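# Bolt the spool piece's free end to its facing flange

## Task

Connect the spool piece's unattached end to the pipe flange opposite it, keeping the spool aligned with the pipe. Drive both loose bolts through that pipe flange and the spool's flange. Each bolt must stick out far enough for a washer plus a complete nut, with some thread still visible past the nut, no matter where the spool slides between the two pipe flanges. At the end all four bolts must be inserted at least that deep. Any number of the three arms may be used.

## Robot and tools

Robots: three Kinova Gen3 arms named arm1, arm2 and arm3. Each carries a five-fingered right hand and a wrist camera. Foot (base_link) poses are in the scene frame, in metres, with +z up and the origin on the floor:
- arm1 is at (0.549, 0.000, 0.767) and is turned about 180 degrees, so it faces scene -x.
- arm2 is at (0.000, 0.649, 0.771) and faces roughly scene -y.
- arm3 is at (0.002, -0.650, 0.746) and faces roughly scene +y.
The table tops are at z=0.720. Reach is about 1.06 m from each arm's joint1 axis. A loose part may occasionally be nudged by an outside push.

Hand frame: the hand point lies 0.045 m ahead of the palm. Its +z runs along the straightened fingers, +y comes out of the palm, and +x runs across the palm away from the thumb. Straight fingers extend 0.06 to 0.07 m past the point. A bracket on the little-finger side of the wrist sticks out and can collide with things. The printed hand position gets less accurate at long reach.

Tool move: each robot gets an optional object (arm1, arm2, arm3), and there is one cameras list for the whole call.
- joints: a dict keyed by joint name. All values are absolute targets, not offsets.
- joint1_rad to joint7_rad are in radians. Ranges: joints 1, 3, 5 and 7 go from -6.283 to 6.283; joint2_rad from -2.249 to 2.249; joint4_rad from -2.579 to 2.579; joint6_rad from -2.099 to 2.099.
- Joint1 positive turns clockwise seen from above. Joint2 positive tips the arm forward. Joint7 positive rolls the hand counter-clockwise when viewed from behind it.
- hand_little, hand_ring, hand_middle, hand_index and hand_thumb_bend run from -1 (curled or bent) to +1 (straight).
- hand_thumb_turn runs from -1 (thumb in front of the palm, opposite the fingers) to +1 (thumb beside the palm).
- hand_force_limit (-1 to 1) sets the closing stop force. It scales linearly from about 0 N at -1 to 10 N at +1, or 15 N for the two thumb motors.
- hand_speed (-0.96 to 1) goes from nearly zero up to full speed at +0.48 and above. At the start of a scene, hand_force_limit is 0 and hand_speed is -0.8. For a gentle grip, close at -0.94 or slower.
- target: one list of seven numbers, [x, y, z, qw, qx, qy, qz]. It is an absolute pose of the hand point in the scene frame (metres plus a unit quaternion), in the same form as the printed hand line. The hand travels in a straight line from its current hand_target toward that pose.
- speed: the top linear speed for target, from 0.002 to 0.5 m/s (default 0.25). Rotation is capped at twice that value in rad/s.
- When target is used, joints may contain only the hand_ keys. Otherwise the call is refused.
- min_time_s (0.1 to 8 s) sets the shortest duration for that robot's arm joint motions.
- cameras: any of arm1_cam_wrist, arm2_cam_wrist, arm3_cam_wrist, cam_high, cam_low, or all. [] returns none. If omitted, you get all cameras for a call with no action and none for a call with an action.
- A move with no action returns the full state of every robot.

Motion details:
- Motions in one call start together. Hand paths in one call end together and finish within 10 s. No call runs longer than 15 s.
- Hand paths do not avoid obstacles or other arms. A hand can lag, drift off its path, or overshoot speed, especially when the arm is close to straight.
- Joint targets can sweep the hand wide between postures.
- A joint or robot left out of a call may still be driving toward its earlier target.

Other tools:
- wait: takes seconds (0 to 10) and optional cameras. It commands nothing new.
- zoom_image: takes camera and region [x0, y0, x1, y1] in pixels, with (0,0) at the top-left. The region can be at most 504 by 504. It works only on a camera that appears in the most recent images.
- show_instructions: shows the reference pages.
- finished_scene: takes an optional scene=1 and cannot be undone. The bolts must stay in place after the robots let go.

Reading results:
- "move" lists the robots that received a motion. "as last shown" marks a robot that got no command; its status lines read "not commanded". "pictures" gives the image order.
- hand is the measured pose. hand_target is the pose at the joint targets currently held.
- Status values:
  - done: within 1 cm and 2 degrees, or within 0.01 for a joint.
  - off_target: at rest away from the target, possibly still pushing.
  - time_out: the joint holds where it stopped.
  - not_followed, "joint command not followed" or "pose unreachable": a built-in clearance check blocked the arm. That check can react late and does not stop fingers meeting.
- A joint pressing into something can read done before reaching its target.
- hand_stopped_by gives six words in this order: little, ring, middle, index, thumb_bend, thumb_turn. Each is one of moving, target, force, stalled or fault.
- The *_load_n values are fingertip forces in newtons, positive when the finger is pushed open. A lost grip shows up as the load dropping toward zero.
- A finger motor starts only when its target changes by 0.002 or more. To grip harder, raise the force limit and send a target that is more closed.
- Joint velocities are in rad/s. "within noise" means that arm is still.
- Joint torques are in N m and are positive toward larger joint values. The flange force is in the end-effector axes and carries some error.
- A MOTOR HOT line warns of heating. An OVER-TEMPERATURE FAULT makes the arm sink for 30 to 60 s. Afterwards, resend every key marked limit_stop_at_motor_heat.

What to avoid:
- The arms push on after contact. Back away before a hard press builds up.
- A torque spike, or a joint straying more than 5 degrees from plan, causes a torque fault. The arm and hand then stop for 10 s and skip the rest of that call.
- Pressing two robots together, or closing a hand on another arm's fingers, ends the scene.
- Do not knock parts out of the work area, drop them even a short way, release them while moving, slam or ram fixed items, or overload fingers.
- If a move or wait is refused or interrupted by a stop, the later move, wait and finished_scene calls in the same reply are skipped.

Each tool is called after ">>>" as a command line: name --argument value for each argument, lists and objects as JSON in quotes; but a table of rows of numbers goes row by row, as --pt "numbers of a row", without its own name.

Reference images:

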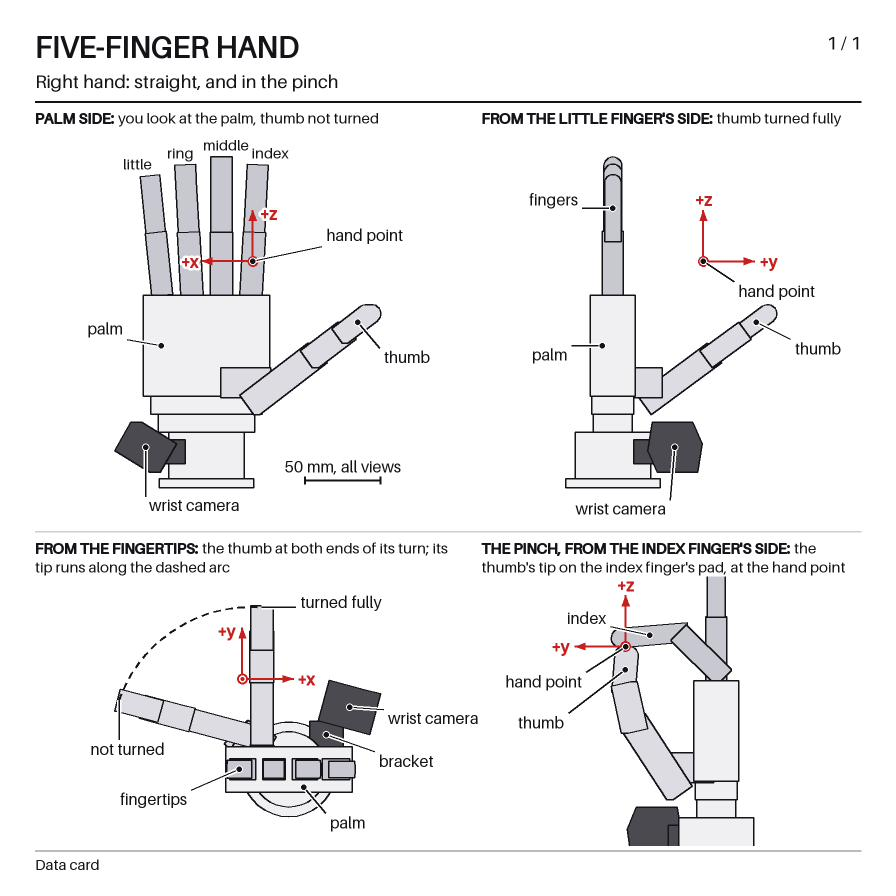

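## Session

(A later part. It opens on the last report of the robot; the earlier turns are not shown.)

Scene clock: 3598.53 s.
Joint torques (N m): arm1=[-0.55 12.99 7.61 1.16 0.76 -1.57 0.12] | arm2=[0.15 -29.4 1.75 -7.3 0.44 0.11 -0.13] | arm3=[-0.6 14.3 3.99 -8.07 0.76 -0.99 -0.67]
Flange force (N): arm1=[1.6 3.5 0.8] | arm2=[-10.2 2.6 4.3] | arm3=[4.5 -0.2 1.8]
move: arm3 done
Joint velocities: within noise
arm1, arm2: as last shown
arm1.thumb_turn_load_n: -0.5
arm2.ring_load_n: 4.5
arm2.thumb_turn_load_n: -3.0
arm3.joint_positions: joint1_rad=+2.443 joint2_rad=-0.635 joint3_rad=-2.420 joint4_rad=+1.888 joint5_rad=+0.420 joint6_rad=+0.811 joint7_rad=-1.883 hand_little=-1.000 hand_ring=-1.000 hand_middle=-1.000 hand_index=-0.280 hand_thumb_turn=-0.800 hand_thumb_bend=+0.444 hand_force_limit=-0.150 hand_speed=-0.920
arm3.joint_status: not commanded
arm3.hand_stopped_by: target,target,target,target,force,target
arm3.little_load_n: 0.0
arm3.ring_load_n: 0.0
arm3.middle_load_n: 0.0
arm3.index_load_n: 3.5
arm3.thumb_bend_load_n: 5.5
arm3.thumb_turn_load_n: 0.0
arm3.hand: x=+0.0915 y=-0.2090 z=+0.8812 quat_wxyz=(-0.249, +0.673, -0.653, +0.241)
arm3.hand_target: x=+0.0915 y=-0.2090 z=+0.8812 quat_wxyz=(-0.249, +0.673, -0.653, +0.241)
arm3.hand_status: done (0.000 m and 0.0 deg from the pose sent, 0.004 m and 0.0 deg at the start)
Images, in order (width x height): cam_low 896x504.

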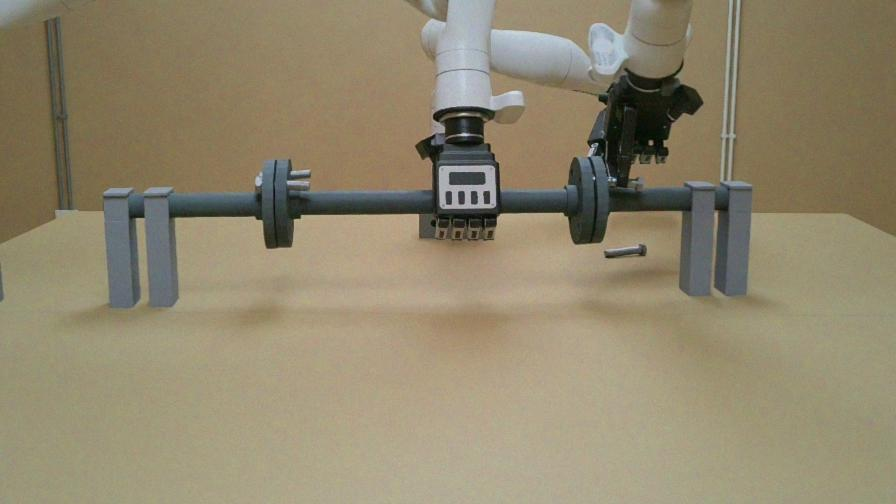

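>>> move --arm3 '{"target":[0.0918,-0.2125,0.8812,0.2487,-0.6733,0.6532,-0.2410],"speed":0.01}' --arm2 '{"joints":{"hand_middle":-0.98,"hand_index":-0.98,"hand_ring":-0.98,"hand_force_limit":-0.1,"hand_speed":-0.94}}' --cameras '["cam_low"]'

>>> zoom_image --camera "cam_low" --region '[564, 150, 604, 200]'

>>> zoom_image --camera "cam_low" --region '[250, 145, 330, 265]'

Scene clock: 3655.47 s.
Joint torques (N m): arm1=[-0.54 12.87 7.71 1.06 0.76 -1.57 0.15] | arm2=[0.27 -28.76 1.87 -6.12 0.23 0.96 -0.05] | arm3=[-0.1 13.71 4.22 -5.88 0.73 0.19 -0.36]
Flange force (N): arm1=[1.5 3.3 0.8] | arm2=[-14.1 2.8 4.2] | arm3=[0.6 0.3 1.6]
move: arm2 off_target; arm3 done
Joint velocities: within noise
arm1.joint_positions: joint1_rad=+0.930 joint2_rad=-1.743 joint3_rad=-1.385 joint4_rad=+2.204 joint5_rad=-1.193 joint6_rad=+1.021 joint7_rad=-2.359 hand_little=+1.000 hand_ring=+1.000 hand_middle=+1.000 hand_index=+1.000 hand_thumb_turn=+1.000 hand_thumb_bend=+1.000 hand_force_limit=-0.600 hand_speed=-0.800
arm1.joint_status: not commanded
arm1.hand_stopped_by: target,target,target,target,target,target
arm1.little_load_n: 0.0
arm1.ring_load_n: 0.0
arm1.middle_load_n: 0.0
arm1.index_load_n: 0.0
arm1.thumb_bend_load_n: 0.0
arm1.thumb_turn_load_n: 0.0
arm1.hand: x=+0.2176 y=-0.2500 z=+0.9020 quat_wxyz=(-0.046, +0.840, -0.326, -0.431)
arm1.hand_target: x=+0.2176 y=-0.2500 z=+0.9020 quat_wxyz=(-0.046, +0.840, -0.326, -0.431)
arm1.hand_status: not commanded
arm2.joint_positions: joint1_rad=-0.038 joint2_rad=+1.168 joint3_rad=-0.457 joint4_rad=+0.798 joint5_rad=+0.770 joint6_rad=+1.377 joint7_rad=-1.974 hand_little=-0.891 hand_ring=-0.813 hand_middle=-0.811 hand_index=-0.828 hand_thumb_turn=-1.000 hand_thumb_bend=+1.000 hand_force_limit=-0.100 hand_speed=-0.940
arm2.joint_status: hand_ring off_target (ended at -0.813, target -0.980); hand_middle off_target (ended at -0.811, target -0.980); hand_index off_target (ended at -0.828, target -0.980); the others done
arm2.hand_stopped_by: force,force,force,force,target,target
arm2.little_load_n: 9.0
arm2.ring_load_n: 3.5
arm2.middle_load_n: 5.0
arm2.index_load_n: 5.5
arm2.thumb_bend_load_n: 0.5
arm2.thumb_turn_load_n: -2.5
arm2.hand: x=+0.0874 y=-0.0456 z=+0.7976 quat_wxyz=(+0.116, -0.658, -0.733, +0.129)
arm2.hand_target: x=+0.0874 y=-0.0456 z=+0.7976 quat_wxyz=(+0.116, -0.658, -0.733, +0.129)
arm2.hand_status: not commanded
arm3.joint_positions: joint1_rad=+2.438 joint2_rad=-0.630 joint3_rad=-2.416 joint4_rad=+1.899 joint5_rad=+0.424 joint6_rad=+0.806 joint7_rad=-1.887 hand_little=-1.000 hand_ring=-1.000 hand_middle=-1.000 hand_index=-0.280 hand_thumb_turn=-0.800 hand_thumb_bend=+0.444 hand_force_limit=-0.150 hand_speed=-0.920
arm3.joint_status: not commanded
arm3.hand_stopped_by: target,target,target,target,force,target
arm3.little_load_n: 0.0
arm3.ring_load_n: 0.0
arm3.middle_load_n: 0.0
arm3.index_load_n: 4.0
arm3.thumb_bend_load_n: 5.5
arm3.thumb_turn_load_n: 0.0
arm3.hand: x=+0.0918 y=-0.2125 z=+0.8812 quat_wxyz=(-0.249, +0.673, -0.653, +0.241)
arm3.hand_target: x=+0.0918 y=-0.2125 z=+0.8812 quat_wxyz=(-0.249, +0.673, -0.653, +0.241)
arm3.hand_status: done (0.000 m and 0.0 deg from the pose sent, 0.004 m and 0.0 deg at the start)
Images, in order (width x height): cam_low 896x504.

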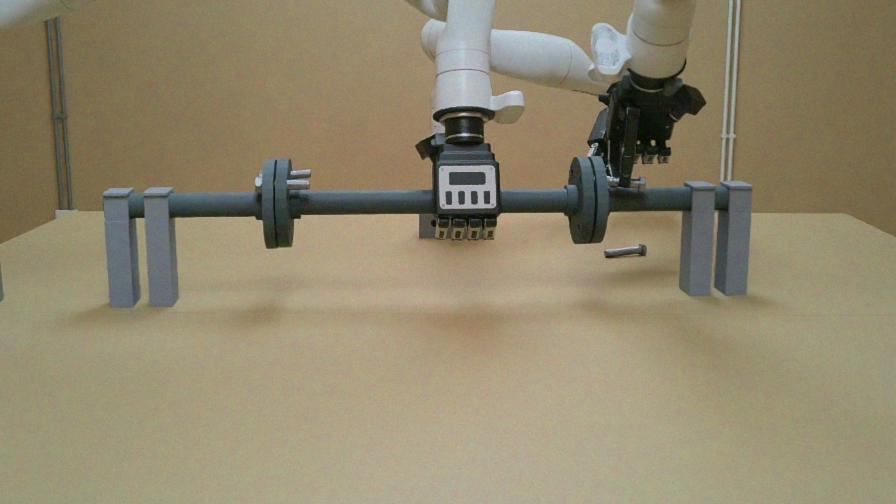

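Scaled by 10.080 from the camera's image (finer frame: 1280x720).

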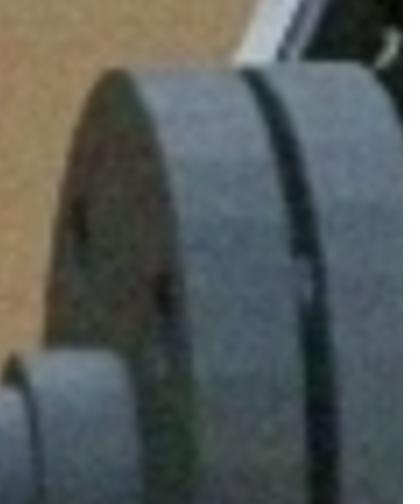

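Scaled by 4.200 from the camera's image (finer frame: 1280x720).

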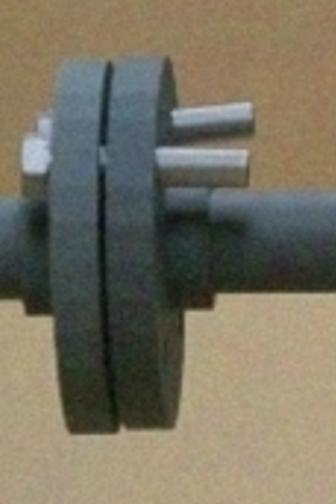

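>>> move --arm2 '{"target":[0.0805,-0.0464,0.7974,0.1616,-0.6479,-0.7222,0.1800],"speed":0.03}' --cameras '["cam_low","arm2_cam_wrist"]'

>>> zoom_image --camera "cam_low" --region '[564, 150, 604, 200]'

>>> zoom_image --camera "cam_low" --region '[250, 145, 330, 265]'

Scene clock: 3668.13 s.
Joint torques (N m): arm1=[-0.59 12.92 7.72 1.15 0.81 -1.54 0.12] | arm2=[0.78 -28.28 3.23 -6.21 1.13 0.74 0.08] | arm3=[-0.13 13.76 4.2 -5.84 0.71 0.22 -0.42]
Flange force (N): arm1=[1.5 3.5 1.2] | arm2=[-13.7 4.6 1.6] | arm3=[0.4 0.1 1.8]
move: arm2 done
Joint velocities: within noise
arm1, arm3: as last shown
arm2.joint_positions: joint1_rad=-0.118 joint2_rad=+1.186 joint3_rad=-0.390 joint4_rad=+0.774 joint5_rad=+0.835 joint6_rad=+1.431 joint7_rad=-2.024 hand_little=-0.891 hand_ring=-0.814 hand_middle=-0.812 hand_index=-0.829 hand_thumb_turn=-1.000 hand_thumb_bend=+1.000 hand_force_limit=-0.100 hand_speed=-0.940
arm2.joint_status: not commanded
arm2.hand_stopped_by: force,force,force,force,target,target
arm2.little_load_n: 6.0
arm2.ring_load_n: 0.0
arm2.middle_load_n: 0.0
arm2.index_load_n: 0.0
arm2.thumb_bend_load_n: 0.0
arm2.thumb_turn_load_n: 0.0
arm2.hand: x=+0.0805 y=-0.0464 z=+0.7974 quat_wxyz=(+0.162, -0.648, -0.722, +0.180)
arm2.hand_target: x=+0.0805 y=-0.0464 z=+0.7974 quat_wxyz=(+0.162, -0.648, -0.722, +0.180)
arm2.hand_status: done (0.000 m and 0.0 deg from the pose sent, 0.007 m and 8.0 deg at the start)
pictures: arm2_cam_wrist, cam_low
Images, in order (width x height): arm2_cam_wrist 672x504, cam_low 896x504.

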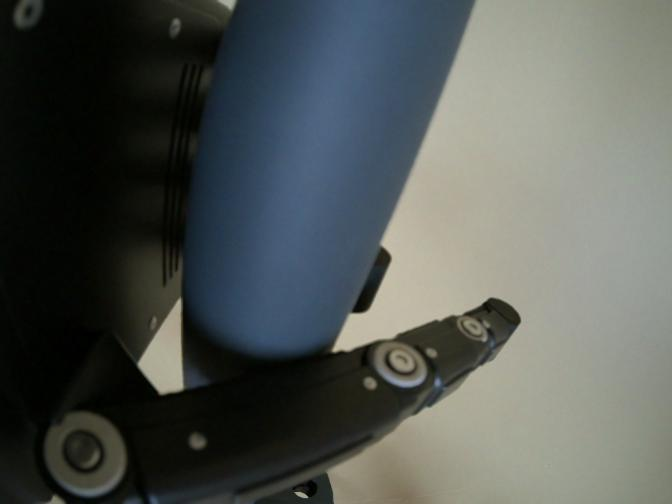

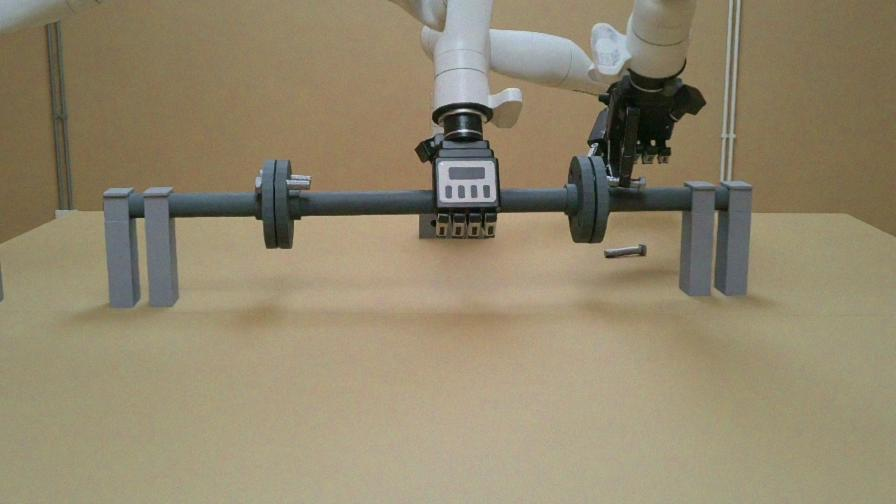

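Scaled by 10.080 from the camera's image (finer frame: 1280x720).

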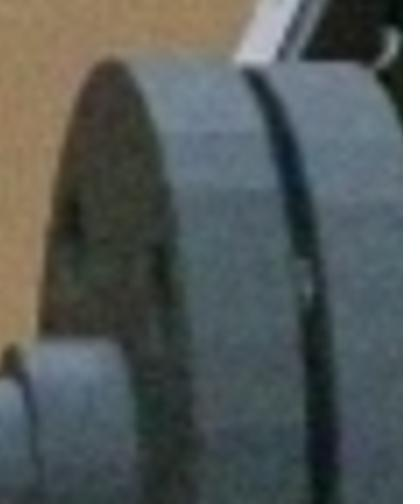

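Scaled by 4.200 from the camera's image (finer frame: 1280x720).

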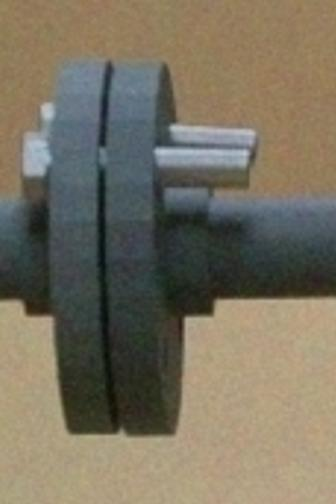

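>>> move --arm3 '{"target":[0.0915,-0.2090,0.8812,0.2487,-0.6733,0.6532,-0.2410],"speed":0.01}' --cameras '["cam_low","cam_high","arm1_cam_wrist"]'

>>> zoom_image --camera "cam_high" --region '[460, 195, 500, 235]'

>>> zoom_image --camera "cam_low" --region '[564, 150, 604, 200]'

>>> zoom_image --camera "arm1_cam_wrist" --region '[240, 110, 370, 290]'

Scene clock: 3684.57 s.
Joint torques (N m): arm1=[-0.44 13 7.66 1.12 0.79 -1.53 0.12] | arm2=[0.92 -28.73 3.33 -6.83 1.4 0.38 0.05] | arm3=[-0.29 14.04 4.2 -6.83 0.76 -0.32 -0.47]
Flange force (N): arm1=[1.8 3.1 0.8] | arm2=[-11.7 4.9 1.7] | arm3=[2.3 0.2 1.6]
move: arm3 done
Joint velocities: within noise
arm1, arm2: as last shown
arm3.joint_positions: joint1_rad=+2.443 joint2_rad=-0.635 joint3_rad=-2.420 joint4_rad=+1.888 joint5_rad=+0.420 joint6_rad=+0.811 joint7_rad=-1.883 hand_little=-1.000 hand_ring=-1.000 hand_middle=-1.000 hand_index=-0.280 hand_thumb_turn=-0.800 hand_thumb_bend=+0.444 hand_force_limit=-0.150 hand_speed=-0.920
arm3.joint_status: not commanded
arm3.hand_stopped_by: target,target,target,target,force,target
arm3.little_load_n: 0.0
arm3.ring_load_n: 0.0
arm3.middle_load_n: 0.0
arm3.index_load_n: 3.5
arm3.thumb_bend_load_n: 5.5
arm3.thumb_turn_load_n: 0.0
arm3.hand: x=+0.0915 y=-0.2090 z=+0.8812 quat_wxyz=(-0.249, +0.673, -0.653, +0.241)
arm3.hand_target: x=+0.0915 y=-0.2090 z=+0.8812 quat_wxyz=(-0.249, +0.673, -0.653, +0.241)
arm3.hand_status: done (0.000 m and 0.0 deg from the pose sent, 0.004 m and 0.0 deg at the start)
pictures: arm1_cam_wrist, cam_high, cam_low
Images, in order (width x height): arm1_cam_wrist 672x504, cam_high 896x504, cam_low 896x504.

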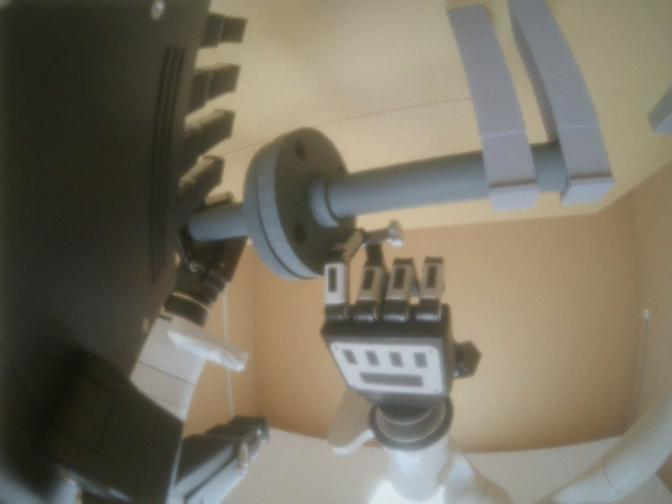

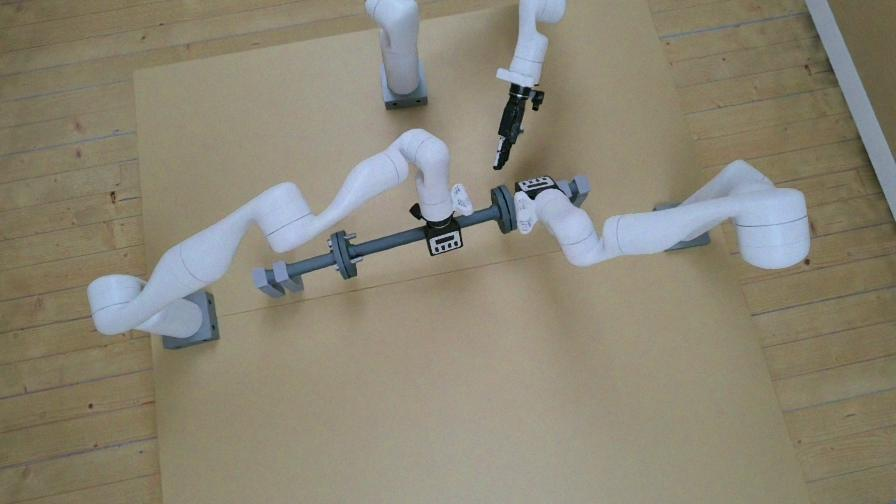

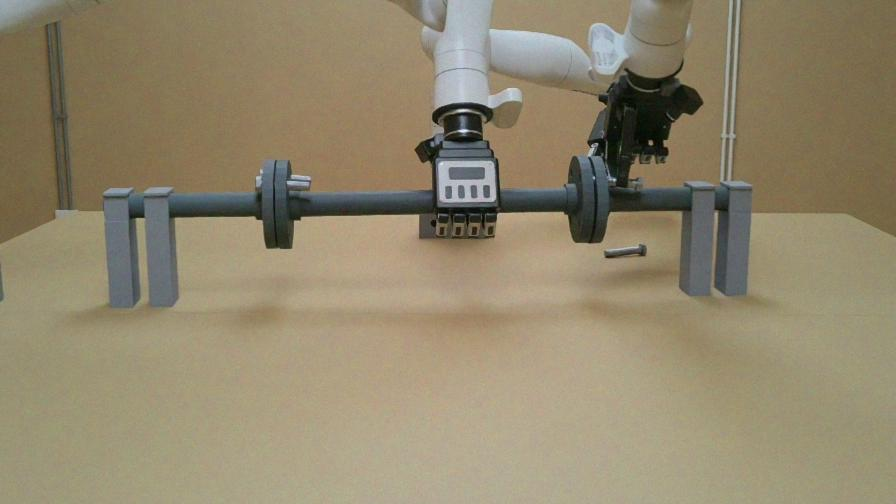

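Scaled by 12.600 from the camera's image (finer frame: 1280x720).

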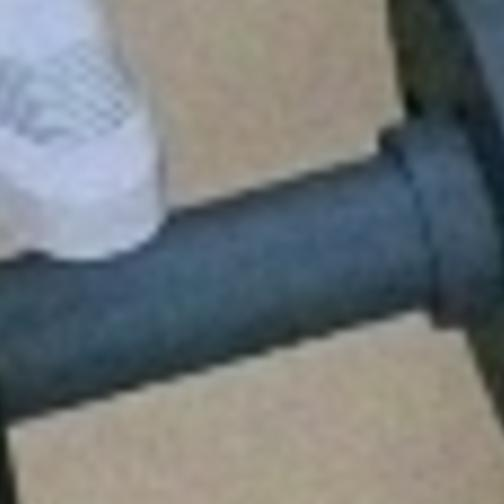

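Scaled by 10.080 from the camera's image (finer frame: 1280x720).

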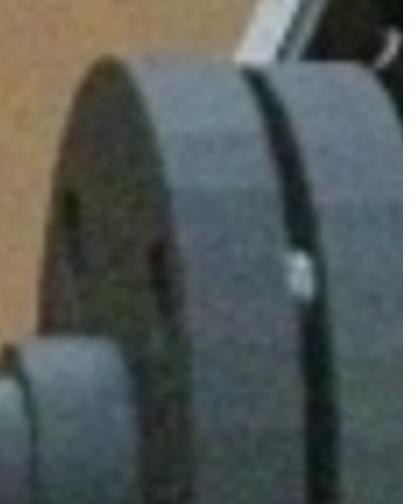

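Scaled by 2.800 from the camera's image (finer frame: 960x720).

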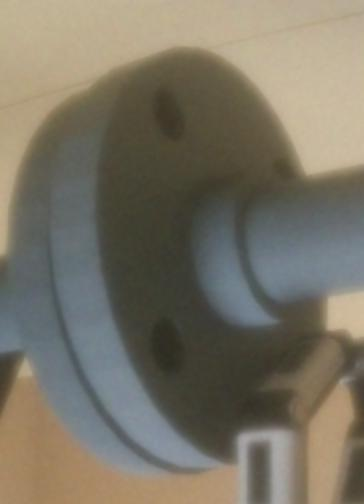

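>>> move --arm3 '{"target":[0.0918,-0.2125,0.8812,0.2487,-0.6733,0.6532,-0.2410],"speed":0.01}' --arm2 '{"target":[0.0826,-0.0461,0.7970,0.1474,-0.6513,-0.7260,0.1642],"speed":0.02}' --cameras '["cam_low"]'

>>> zoom_image --camera "cam_low" --region '[564, 150, 604, 200]'

>>> move --arm3 '{"target":[0.0915,-0.2080,0.8812,0.2487,-0.6733,0.6532,-0.2410],"speed":0.01}' --cameras '["cam_low","cam_high"]'

>>> zoom_image --camera "cam_low" --region '[564, 150, 604, 200]'

Scene clock: 3735.10 s.
Joint torques (N m): arm1=[-0.46 12.94 7.69 1.1 0.77 -1.57 0.15] | arm2=[0.8 -28.14 3.07 -6.26 1.05 0.63 0.07] | arm3=[-0.1 13.75 4.25 -5.94 0.71 0.19 -0.43]
Flange force (N): arm1=[1.8 3.2 0.7] | arm2=[-13.1 4.2 1.7] | arm3=[0.6 0.2 1.7]
move: arm2 done; arm3 done
Joint velocities: within noise
arm1: as last shown
arm2.joint_positions: joint1_rad=-0.093 joint2_rad=+1.179 joint3_rad=-0.410 joint4_rad=+0.784 joint5_rad=+0.815 joint6_rad=+1.412 joint7_rad=-2.010 hand_little=-0.892 hand_ring=-0.814 hand_middle=-0.812 hand_index=-0.829 hand_thumb_turn=-1.000 hand_thumb_bend=+1.000 hand_force_limit=-0.100 hand_speed=-0.940
arm2.joint_status: not commanded
arm2.hand_stopped_by: force,force,force,force,target,target
arm2.little_load_n: 5.0
arm2.ring_load_n: 0.0
arm2.middle_load_n: 0.0
arm2.index_load_n: 0.0
arm2.thumb_bend_load_n: 0.0
arm2.thumb_turn_load_n: 0.0
arm2.hand: x=+0.0826 y=-0.0461 z=+0.7970 quat_wxyz=(+0.147, -0.651, -0.726, +0.164)
arm2.hand_target: x=+0.0826 y=-0.0461 z=+0.7970 quat_wxyz=(+0.147, -0.651, -0.726, +0.164)
arm2.hand_status: done (0.000 m and 0.0 deg from the pose sent, 0.002 m and 2.5 deg at the start)
arm3.joint_positions: joint1_rad=+2.438 joint2_rad=-0.630 joint3_rad=-2.416 joint4_rad=+1.899 joint5_rad=+0.424 joint6_rad=+0.806 joint7_rad=-1.887 hand_little=-1.000 hand_ring=-1.000 hand_middle=-1.000 hand_index=-0.280 hand_thumb_turn=-0.800 hand_thumb_bend=+0.444 hand_force_limit=-0.150 hand_speed=-0.920
arm3.joint_status: not commanded
arm3.hand_stopped_by: target,target,target,target,force,target
arm3.little_load_n: 0.0
arm3.ring_load_n: 0.0
arm3.middle_load_n: 0.0
arm3.index_load_n: 4.0
arm3.thumb_bend_load_n: 5.5
arm3.thumb_turn_load_n: 0.0
arm3.hand: x=+0.0918 y=-0.2125 z=+0.8812 quat_wxyz=(-0.249, +0.673, -0.653, +0.241)
arm3.hand_target: x=+0.0918 y=-0.2125 z=+0.8812 quat_wxyz=(-0.249, +0.673, -0.653, +0.241)
arm3.hand_status: done (0.000 m and 0.0 deg from the pose sent, 0.004 m and 0.0 deg at the start)
Images, in order (width x height): cam_low 896x504.

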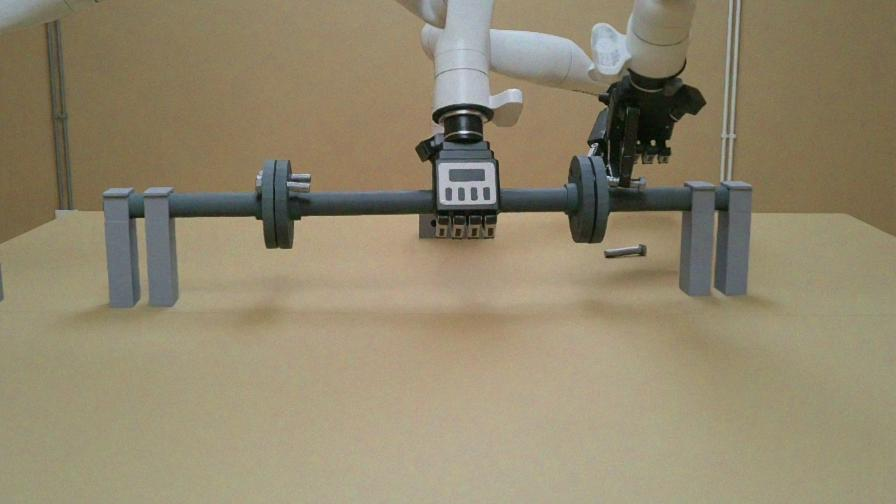

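Scaled by 10.080 from the camera's image (finer frame: 1280x720).

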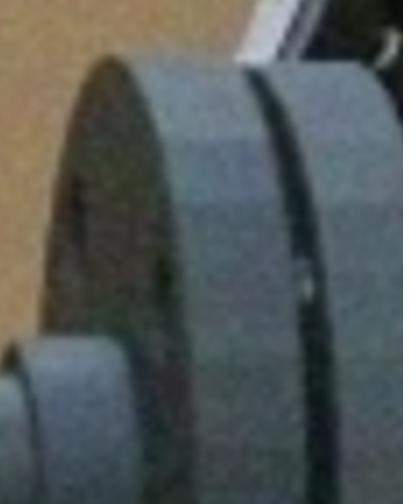

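Scene clock: 3736.07 s.
Joint torques (N m): arm1=[-0.51 12.91 7.62 1.12 0.79 -1.62 0.13] | arm2=[0.59 -28.57 2.84 -7.39 1.2 -0.42 -0.1] | arm3=[-0.68 14.35 4 -8.16 0.76 -1.04 -0.68]
Flange force (N): arm1=[1.6 3.4 0.6] | arm2=[-9.5 3.6 1.3] | arm3=[4.6 -0.3 1.8]
move: arm3 done
Joint velocities: within noise
arm1, arm2: as last shown
arm2.middle_load_n: 0.5
arm2.thumb_turn_load_n: -0.5
arm3.joint_positions: joint1_rad=+2.445 joint2_rad=-0.636 joint3_rad=-2.421 joint4_rad=+1.884 joint5_rad=+0.419 joint6_rad=+0.812 joint7_rad=-1.882 hand_little=-1.000 hand_ring=-1.000 hand_middle=-1.000 hand_index=-0.280 hand_thumb_turn=-0.800 hand_thumb_bend=+0.444 hand_force_limit=-0.150 hand_speed=-0.920
arm3.joint_status: not commanded
arm3.hand_stopped_by: target,target,target,target,force,target
arm3.little_load_n: 0.0
arm3.ring_load_n: 0.0
arm3.middle_load_n: 0.0
arm3.index_load_n: 4.0
arm3.thumb_bend_load_n: 5.5
arm3.thumb_turn_load_n: 0.0
arm3.hand: x=+0.0915 y=-0.2080 z=+0.8812 quat_wxyz=(-0.249, +0.673, -0.653, +0.241)
arm3.hand_target: x=+0.0915 y=-0.2080 z=+0.8812 quat_wxyz=(-0.249, +0.673, -0.653, +0.241)
arm3.hand_status: done (0.000 m and 0.0 deg from the pose sent, 0.005 m and 0.0 deg at the start)
pictures: cam_high, cam_low
Images, in order (width x height): cam_high 896x504, cam_low 896x504.

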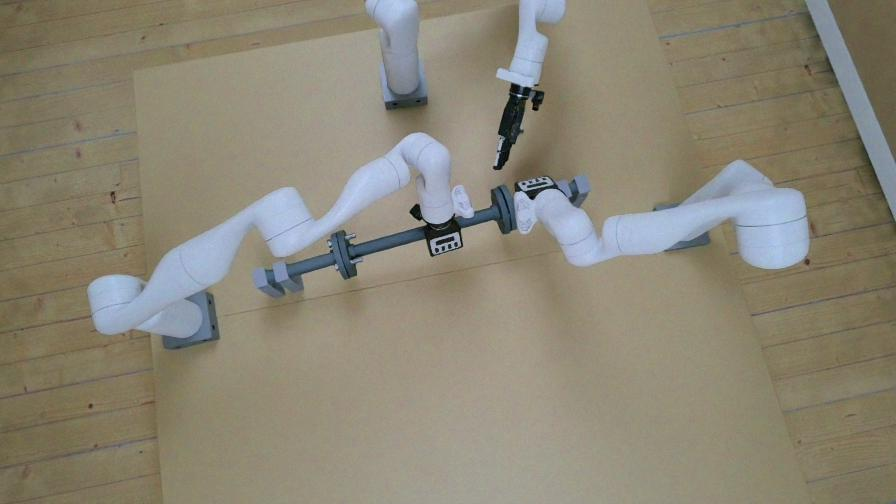

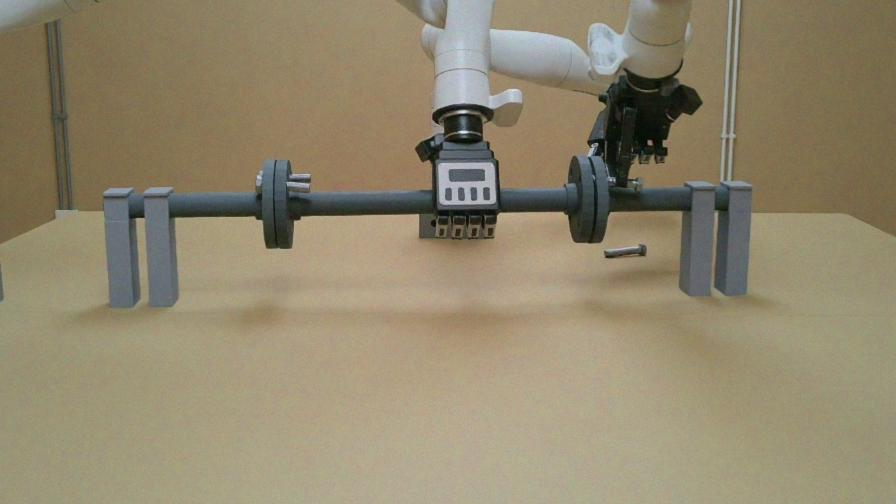

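Scaled by 10.080 from the camera's image (finer frame: 1280x720).

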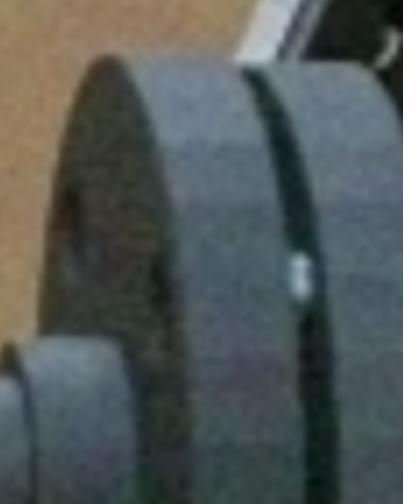

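>>> move --arm3 '{"target":[0.0916,-0.2105,0.8812,0.2487,-0.6733,0.6532,-0.2410],"speed":0.01}' --arm2 '{"target":[0.0836,-0.0460,0.7966,0.1474,-0.6513,-0.7260,0.1642],"speed":0.02}' --cameras '[]'

>>> move --arm3 '{"target":[0.0914,-0.2070,0.8812,0.2487,-0.6733,0.6532,-0.2410],"speed":0.01}' --cameras '["cam_low","cam_high"]'

>>> zoom_image --camera "cam_low" --region '[564, 150, 604, 200]'

>>> zoom_image --camera "cam_high" --region '[485, 180, 525, 240]'

Scene clock: 3766.53 s.
Joint torques (N m): arm1=[-0.49 12.92 7.7 1.04 0.83 -1.54 0.16] | arm2=[0.83 -28.14 2.92 -6.26 1 0.61 0.08] | arm3=[-0.11 13.78 4.23 -5.84 0.71 0.27 -0.41]
Flange force (N): arm1=[1.6 3.1 1.1] | arm2=[-13.1 4.2 1.7] | arm3=[0.5 0.1 1.8]
move: arm2 done; arm3 done
Joint velocities: within noise
arm1: as last shown
arm2.joint_positions: joint1_rad=-0.095 joint2_rad=+1.180 joint3_rad=-0.410 joint4_rad=+0.783 joint5_rad=+0.815 joint6_rad=+1.413 joint7_rad=-2.011 hand_little=-0.892 hand_ring=-0.814 hand_middle=-0.812 hand_index=-0.829 hand_thumb_turn=-1.000 hand_thumb_bend=+1.000 hand_force_limit=-0.100 hand_speed=-0.940
arm2.joint_status: not commanded
arm2.hand_stopped_by: force,force,force,force,target,target
arm2.little_load_n: 5.0
arm2.ring_load_n: 0.0
arm2.middle_load_n: 0.0
arm2.index_load_n: 0.0
arm2.thumb_bend_load_n: 0.0
arm2.thumb_turn_load_n: 0.5
arm2.hand: x=+0.0836 y=-0.0460 z=+0.7966 quat_wxyz=(+0.147, -0.651, -0.726, +0.164)
arm2.hand_target: x=+0.0836 y=-0.0460 z=+0.7966 quat_wxyz=(+0.147, -0.651, -0.726, +0.164)
arm2.hand_status: done (0.000 m and 0.0 deg from the pose sent, 0.001 m and 0.0 deg at the start)
arm3.joint_positions: joint1_rad=+2.441 joint2_rad=-0.633 joint3_rad=-2.418 joint4_rad=+1.892 joint5_rad=+0.422 joint6_rad=+0.809 joint7_rad=-1.885 hand_little=-1.000 hand_ring=-1.000 hand_middle=-1.000 hand_index=-0.280 hand_thumb_turn=-0.800 hand_thumb_bend=+0.444 hand_force_limit=-0.150 hand_speed=-0.920
arm3.joint_status: not commanded
arm3.hand_stopped_by: target,target,target,target,force,target
arm3.little_load_n: 0.0
arm3.ring_load_n: 0.0
arm3.middle_load_n: 0.0
arm3.index_load_n: 4.0
arm3.thumb_bend_load_n: 5.5
arm3.thumb_turn_load_n: 0.0
arm3.hand: x=+0.0916 y=-0.2105 z=+0.8812 quat_wxyz=(-0.249, +0.673, -0.653, +0.241)
arm3.hand_target: x=+0.0916 y=-0.2105 z=+0.8812 quat_wxyz=(-0.249, +0.673, -0.653, +0.241)
arm3.hand_status: done (0.000 m and 0.0 deg from the pose sent, 0.002 m and 0.0 deg at the start)

Scene clock: 3767.50 s.
Joint torques (N m): arm1=[-0.5 12.95 7.76 1.1 0.79 -1.57 0.13] | arm2=[0.75 -28.29 2.93 -7.2 1.21 -0.26 -0.08] | arm3=[-0.52 14.48 4.08 -7.96 0.79 -0.85 -0.62]
Flange force (N): arm1=[1.7 3.2 1.0] | arm2=[-9.7 3.7 1.0] | arm3=[4.2 0.2 2.1]
move: arm3 done
Joint velocities: within noise
arm1, arm2: as last shown
arm1.index_load_n: -0.5
arm2.thumb_turn_load_n: 0.0
arm3.joint_positions: joint1_rad=+2.446 joint2_rad=-0.638 joint3_rad=-2.422 joint4_rad=+1.881 joint5_rad=+0.418 joint6_rad=+0.814 joint7_rad=-1.881 hand_little=-1.000 hand_ring=-1.000 hand_middle=-1.000 hand_index=-0.280 hand_thumb_turn=-0.800 hand_thumb_bend=+0.444 hand_force_limit=-0.150 hand_speed=-0.920
arm3.joint_status: not commanded
arm3.hand_stopped_by: target,target,target,target,force,target
arm3.little_load_n: 0.0
arm3.ring_load_n: 0.0
arm3.middle_load_n: 0.0
arm3.index_load_n: 3.5
arm3.thumb_bend_load_n: 5.5
arm3.thumb_turn_load_n: 0.0
arm3.hand: x=+0.0914 y=-0.2070 z=+0.8812 quat_wxyz=(-0.249, +0.673, -0.653, +0.241)
arm3.hand_target: x=+0.0914 y=-0.2070 z=+0.8812 quat_wxyz=(-0.249, +0.673, -0.653, +0.241)
arm3.hand_status: done (0.000 m and 0.0 deg from the pose sent, 0.004 m and 0.0 deg at the start)
pictures: cam_high, cam_low
Images, in order (width x height): cam_high 896x504, cam_low 896x504.

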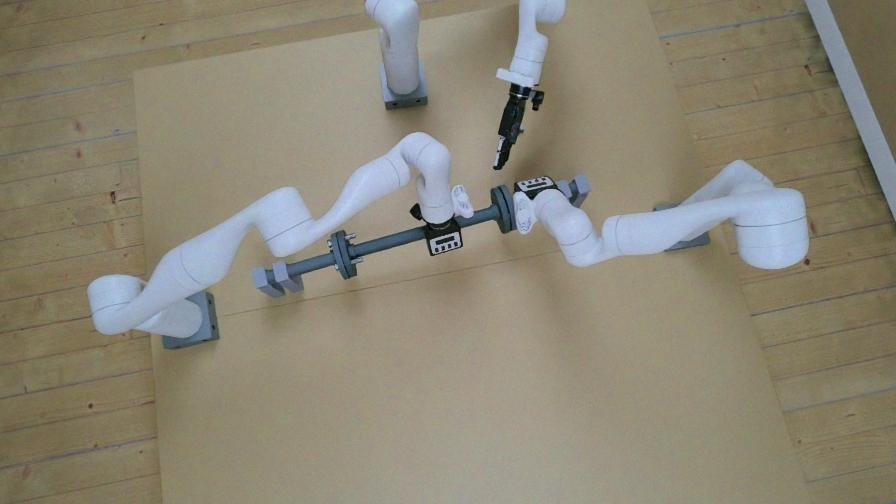

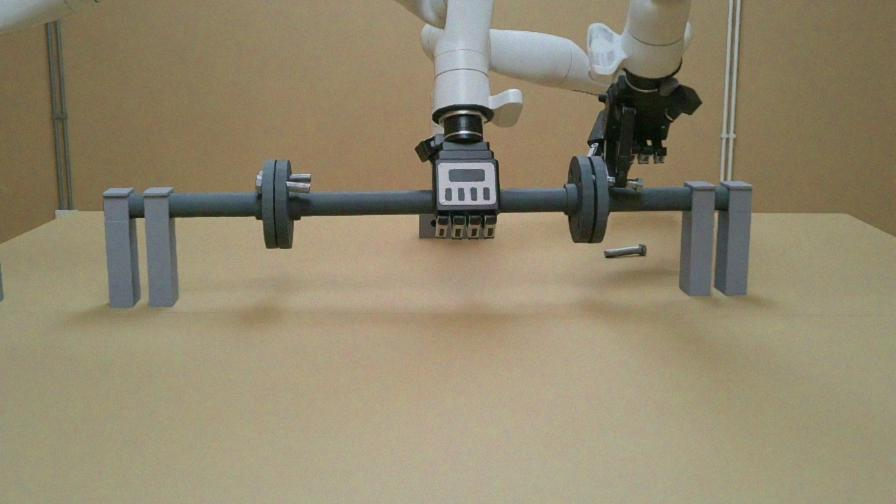

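Scaled by 10.080 from the camera's image (finer frame: 1280x720).

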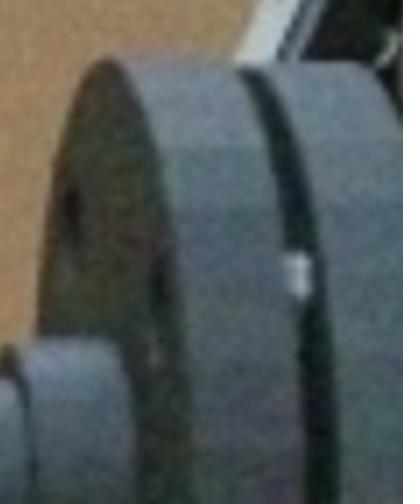

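Scaled by 8.400 from the camera's image (finer frame: 1280x720).

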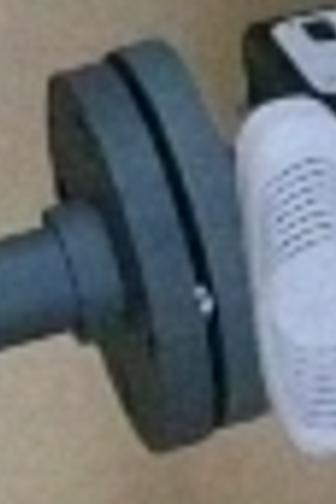

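>>> zoom_image --camera "cam_low" --region '[585, 160, 655, 205]'

Scaled by 7.200 from the camera's image (finer frame: 1280x720).

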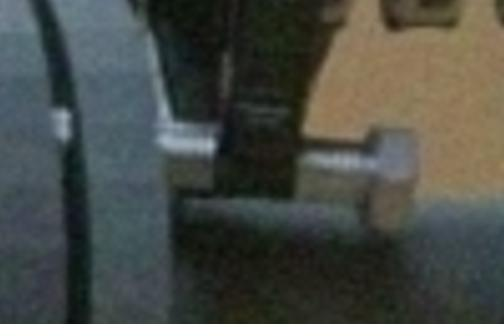

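>>> move --arm3 '{"target":[0.0917,-0.2105,0.8812,0.2487,-0.6733,0.6532,-0.2410],"speed":0.01}' --cameras '[]'

>>> move --arm3 '{"target":[0.0917,-0.2105,0.8837,0.2170,-0.6840,0.6384,-0.2785],"speed":0.02}' --cameras '["cam_low","cam_high"]'

>>> zoom_image --camera "cam_low" --region '[585, 160, 655, 205]'

>>> zoom_image --camera "cam_high" --region '[485, 180, 525, 240]'

Scene clock: 3826.43 s.
Joint torques (N m): arm1=[-0.54 12.87 7.64 1.15 0.86 -1.57 0.13] | arm2=[0.84 -28.15 2.97 -6.28 1.02 0.57 0.04] | arm3=[-0.12 13.82 4.29 -5.89 0.75 0.27 -0.4]
Flange force (N): arm1=[1.5 3.5 1.0] | arm2=[-13.2 4.2 1.6] | arm3=[0.5 0.3 1.9]
move: arm3 done
Joint velocities: within noise
arm1, arm2: as last shown
arm1.index_load_n: 0.0
arm2.joint_positions: joint1_rad=-0.094 joint2_rad=+1.180 joint3_rad=-0.410 joint4_rad=+0.783 joint5_rad=+0.815 joint6_rad=+1.413 joint7_rad=-2.011 hand_little=-0.892 hand_ring=-0.814 hand_middle=-0.812 hand_index=-0.829 hand_thumb_turn=-1.000 hand_thumb_bend=+1.000 hand_force_limit=-0.100 hand_speed=-0.940
arm3.joint_positions: joint1_rad=+2.441 joint2_rad=-0.633 joint3_rad=-2.418 joint4_rad=+1.893 joint5_rad=+0.422 joint6_rad=+0.809 joint7_rad=-1.885 hand_little=-1.000 hand_ring=-1.000 hand_middle=-1.000 hand_index=-0.280 hand_thumb_turn=-0.800 hand_thumb_bend=+0.444 hand_force_limit=-0.150 hand_speed=-0.920
arm3.joint_status: not commanded
arm3.hand_stopped_by: target,target,target,target,force,target
arm3.little_load_n: 0.0
arm3.ring_load_n: 0.0
arm3.middle_load_n: 0.0
arm3.index_load_n: 4.0
arm3.thumb_bend_load_n: 5.5
arm3.thumb_turn_load_n: 0.0
arm3.hand: x=+0.0917 y=-0.2105 z=+0.8812 quat_wxyz=(-0.249, +0.673, -0.653, +0.241)
arm3.hand_target: x=+0.0917 y=-0.2105 z=+0.8812 quat_wxyz=(-0.249, +0.673, -0.653, +0.241)
arm3.hand_status: done (0.000 m and 0.0 deg from the pose sent, 0.004 m and 0.0 deg at the start)

Scene clock: 3829.53 s.
Joint torques (N m): arm1=[-0.56 12.85 7.72 1.1 0.73 -1.59 0.13] | arm2=[0.82 -28.15 2.98 -6.27 1.01 0.6 0.08] | arm3=[-0.18 14.86 4.24 -6.03 0.9 0.3 -0.4]
Flange force (N): arm1=[1.4 3.4 0.8] | arm2=[-13.1 4.2 1.6] | arm3=[0.4 0.1 1.7]
move: arm3 done
Joint velocities: within noise
arm1.joint_positions: joint1_rad=+0.930 joint2_rad=-1.743 joint3_rad=-1.385 joint4_rad=+2.204 joint5_rad=-1.193 joint6_rad=+1.021 joint7_rad=-2.359 hand_little=+1.000 hand_ring=+1.000 hand_middle=+1.000 hand_index=+1.000 hand_thumb_turn=+1.000 hand_thumb_bend=+1.000 hand_force_limit=-0.600 hand_speed=-0.800
arm1.joint_status: not commanded
arm1.hand_stopped_by: target,target,target,target,target,target
arm1.little_load_n: 0.0
arm1.ring_load_n: 0.0
arm1.middle_load_n: 0.0
arm1.index_load_n: 0.0
arm1.thumb_bend_load_n: 0.0
arm1.thumb_turn_load_n: 0.0
arm1.hand: x=+0.2176 y=-0.2500 z=+0.9020 quat_wxyz=(-0.046, +0.840, -0.326, -0.431)
arm1.hand_target: x=+0.2176 y=-0.2500 z=+0.9020 quat_wxyz=(-0.046, +0.840, -0.326, -0.431)
arm1.hand_status: not commanded
arm2: as last shown
arm3.joint_positions: joint1_rad=+2.494 joint2_rad=-0.665 joint3_rad=-2.465 joint4_rad=+1.790 joint5_rad=+0.393 joint6_rad=+0.943 joint7_rad=-1.784 hand_little=-1.000 hand_ring=-1.000 hand_middle=-1.000 hand_index=-0.280 hand_thumb_turn=-0.800 hand_thumb_bend=+0.444 hand_force_limit=-0.150 hand_speed=-0.920
arm3.joint_status: not commanded
arm3.hand_stopped_by: target,target,target,target,force,target
arm3.little_load_n: 0.0
arm3.ring_load_n: 0.0
arm3.middle_load_n: 0.0
arm3.index_load_n: 3.5
arm3.thumb_bend_load_n: 5.5
arm3.thumb_turn_load_n: 0.0
arm3.hand: x=+0.0917 y=-0.2105 z=+0.8837 quat_wxyz=(-0.217, +0.684, -0.638, +0.278)
arm3.hand_target: x=+0.0917 y=-0.2105 z=+0.8837 quat_wxyz=(-0.217, +0.684, -0.638, +0.278)
arm3.hand_status: done (0.000 m and 0.0 deg from the pose sent, 0.003 m and 6.0 deg at the start)
pictures: cam_high, cam_low
Images, in order (width x height): cam_high 896x504, cam_low 896x504.

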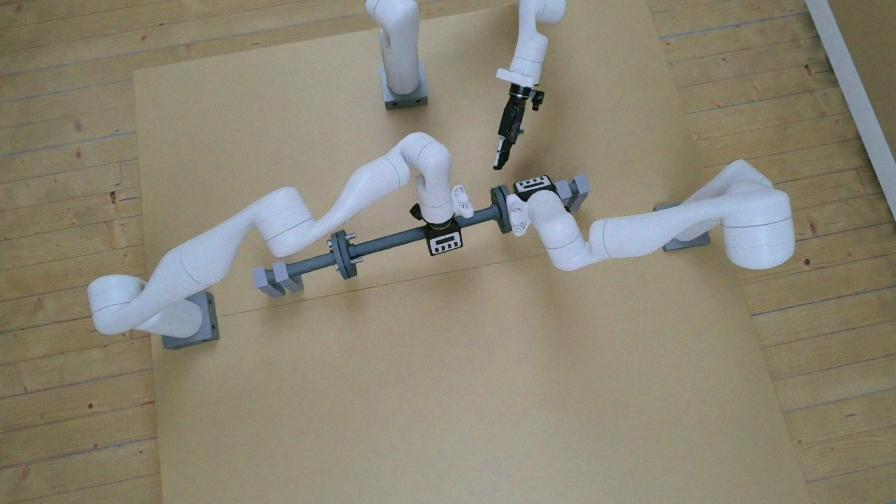

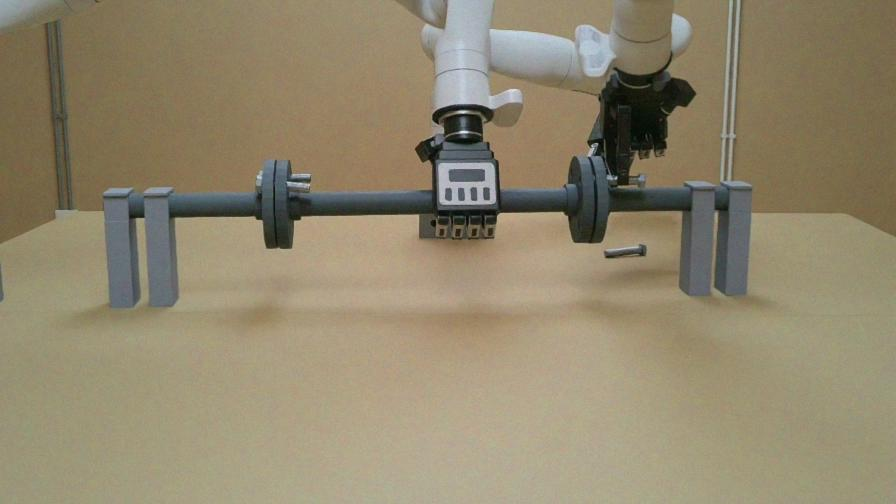

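Scaled by 7.200 from the camera's image (finer frame: 1280x720).

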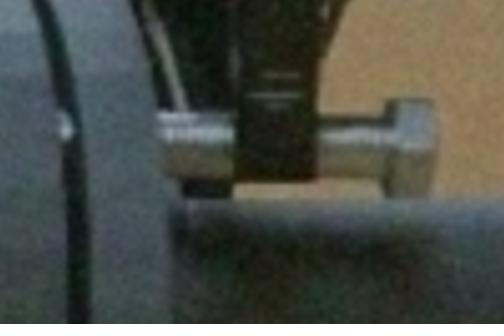

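Scaled by 8.400 from the camera's image (finer frame: 1280x720).

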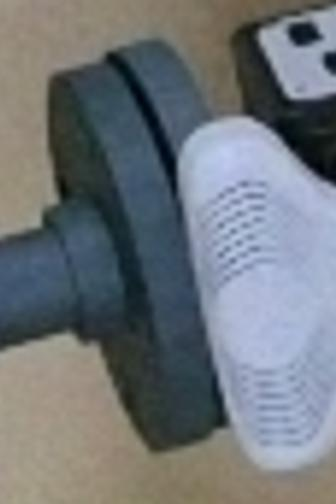

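>>> move --arm3 '{"target":[0.0916,-0.2100,0.8827,0.2170,-0.6840,0.6384,-0.2785],"speed":0.01}' --cameras '[]'

>>> move --arm3 '{"target":[0.0914,-0.2070,0.8827,0.2170,-0.6840,0.6384,-0.2785],"speed":0.01}' --cameras '["cam_low","arm1_cam_wrist"]'

>>> zoom_image --camera "cam_low" --region '[585, 160, 655, 205]'

Scene clock: 3843.13 s.
Joint torques (N m): arm1=[-0.46 12.9 7.75 1.19 0.78 -1.6 0.11] | arm2=[0.82 -28.15 2.91 -6.23 0.97 0.59 0.06] | arm3=[-0.21 14.93 4.2 -6 0.83 0.27 -0.36]
Flange force (N): arm1=[1.8 3.4 0.8] | arm2=[-13.4 4.2 1.6] | arm3=[0.3 0.1 1.7]
move: arm3 done
Joint velocities: within noise
arm1, arm2: as last shown
arm3.joint_positions: joint1_rad=+2.495 joint2_rad=-0.667 joint3_rad=-2.466 joint4_rad=+1.790 joint5_rad=+0.393 joint6_rad=+0.941 joint7_rad=-1.785 hand_little=-1.000 hand_ring=-1.000 hand_middle=-1.000 hand_index=-0.280 hand_thumb_turn=-0.800 hand_thumb_bend=+0.444 hand_force_limit=-0.150 hand_speed=-0.920
arm3.joint_status: not commanded
arm3.hand_stopped_by: target,target,target,target,force,target
arm3.little_load_n: 0.0
arm3.ring_load_n: 0.0
arm3.middle_load_n: 0.0
arm3.index_load_n: 4.0
arm3.thumb_bend_load_n: 5.5
arm3.thumb_turn_load_n: 0.0
arm3.hand: x=+0.0916 y=-0.2100 z=+0.8827 quat_wxyz=(-0.217, +0.684, -0.638, +0.278)
arm3.hand_target: x=+0.0916 y=-0.2100 z=+0.8827 quat_wxyz=(-0.217, +0.684, -0.638, +0.278)
arm3.hand_status: done (0.000 m and 0.0 deg from the pose sent, 0.001 m and 0.0 deg at the start)

Scene clock: 3844.10 s.
Joint torques (N m): arm1=[-0.53 13 7.74 1.17 0.74 -1.6 0.13] | arm2=[0.76 -28.55 2.97 -6.87 1.2 0.14 -0.03] | arm3=[-0.4 15.21 4.16 -7.21 0.89 -0.37 -0.55]
Flange force (N): arm1=[1.9 3.5 0.8] | arm2=[-11.5 4.1 1.7] | arm3=[2.8 0.1 1.9]
move: arm3 done
Joint velocities: within noise
arm1, arm2: as last shown
arm3.joint_positions: joint1_rad=+2.499 joint2_rad=-0.672 joint3_rad=-2.469 joint4_rad=+1.779 joint5_rad=+0.390 joint6_rad=+0.945 joint7_rad=-1.781 hand_little=-1.000 hand_ring=-1.000 hand_middle=-1.000 hand_index=-0.280 hand_thumb_turn=-0.800 hand_thumb_bend=+0.444 hand_force_limit=-0.150 hand_speed=-0.920
arm3.joint_status: not commanded
arm3.hand_stopped_by: target,target,target,target,force,target
arm3.little_load_n: 0.0
arm3.ring_load_n: 0.0
arm3.middle_load_n: 0.0
arm3.index_load_n: 3.5
arm3.thumb_bend_load_n: 5.5
arm3.thumb_turn_load_n: 0.0
arm3.hand: x=+0.0914 y=-0.2070 z=+0.8827 quat_wxyz=(-0.217, +0.684, -0.638, +0.279)
arm3.hand_target: x=+0.0914 y=-0.2070 z=+0.8827 quat_wxyz=(-0.217, +0.684, -0.638, +0.279)
arm3.hand_status: done (0.000 m and 0.0 deg from the pose sent, 0.003 m and 0.0 deg at the start)
pictures: arm1_cam_wrist, cam_low
Images, in order (width x height): arm1_cam_wrist 672x504, cam_low 896x504.

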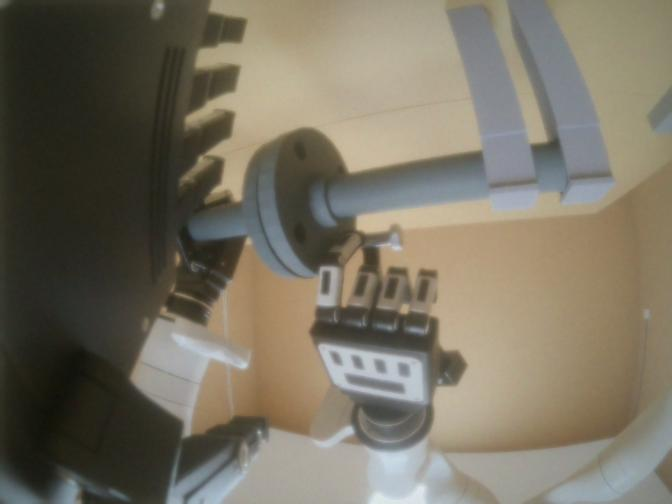

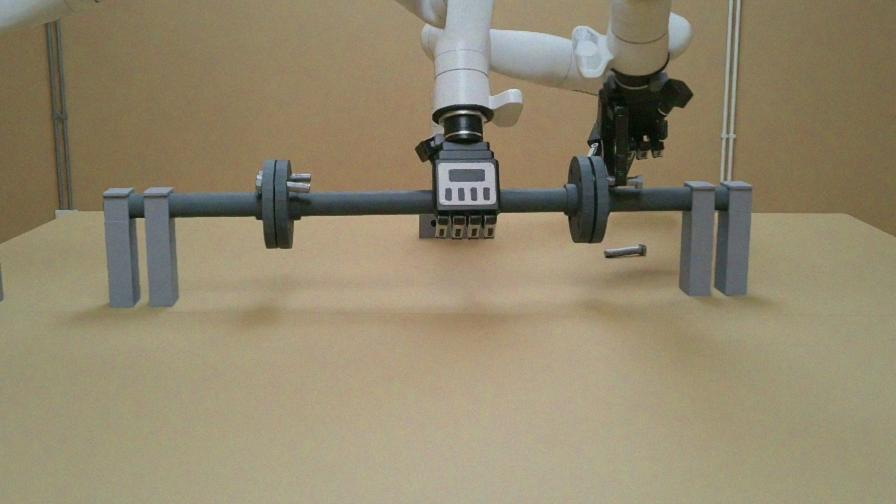

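Scaled by 7.200 from the camera's image (finer frame: 1280x720).

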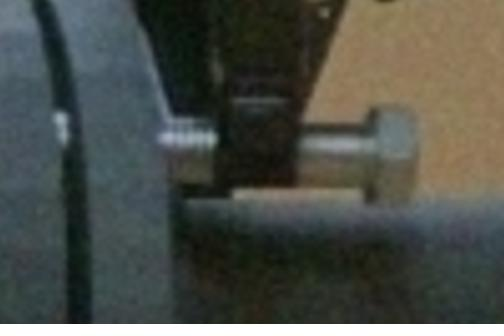

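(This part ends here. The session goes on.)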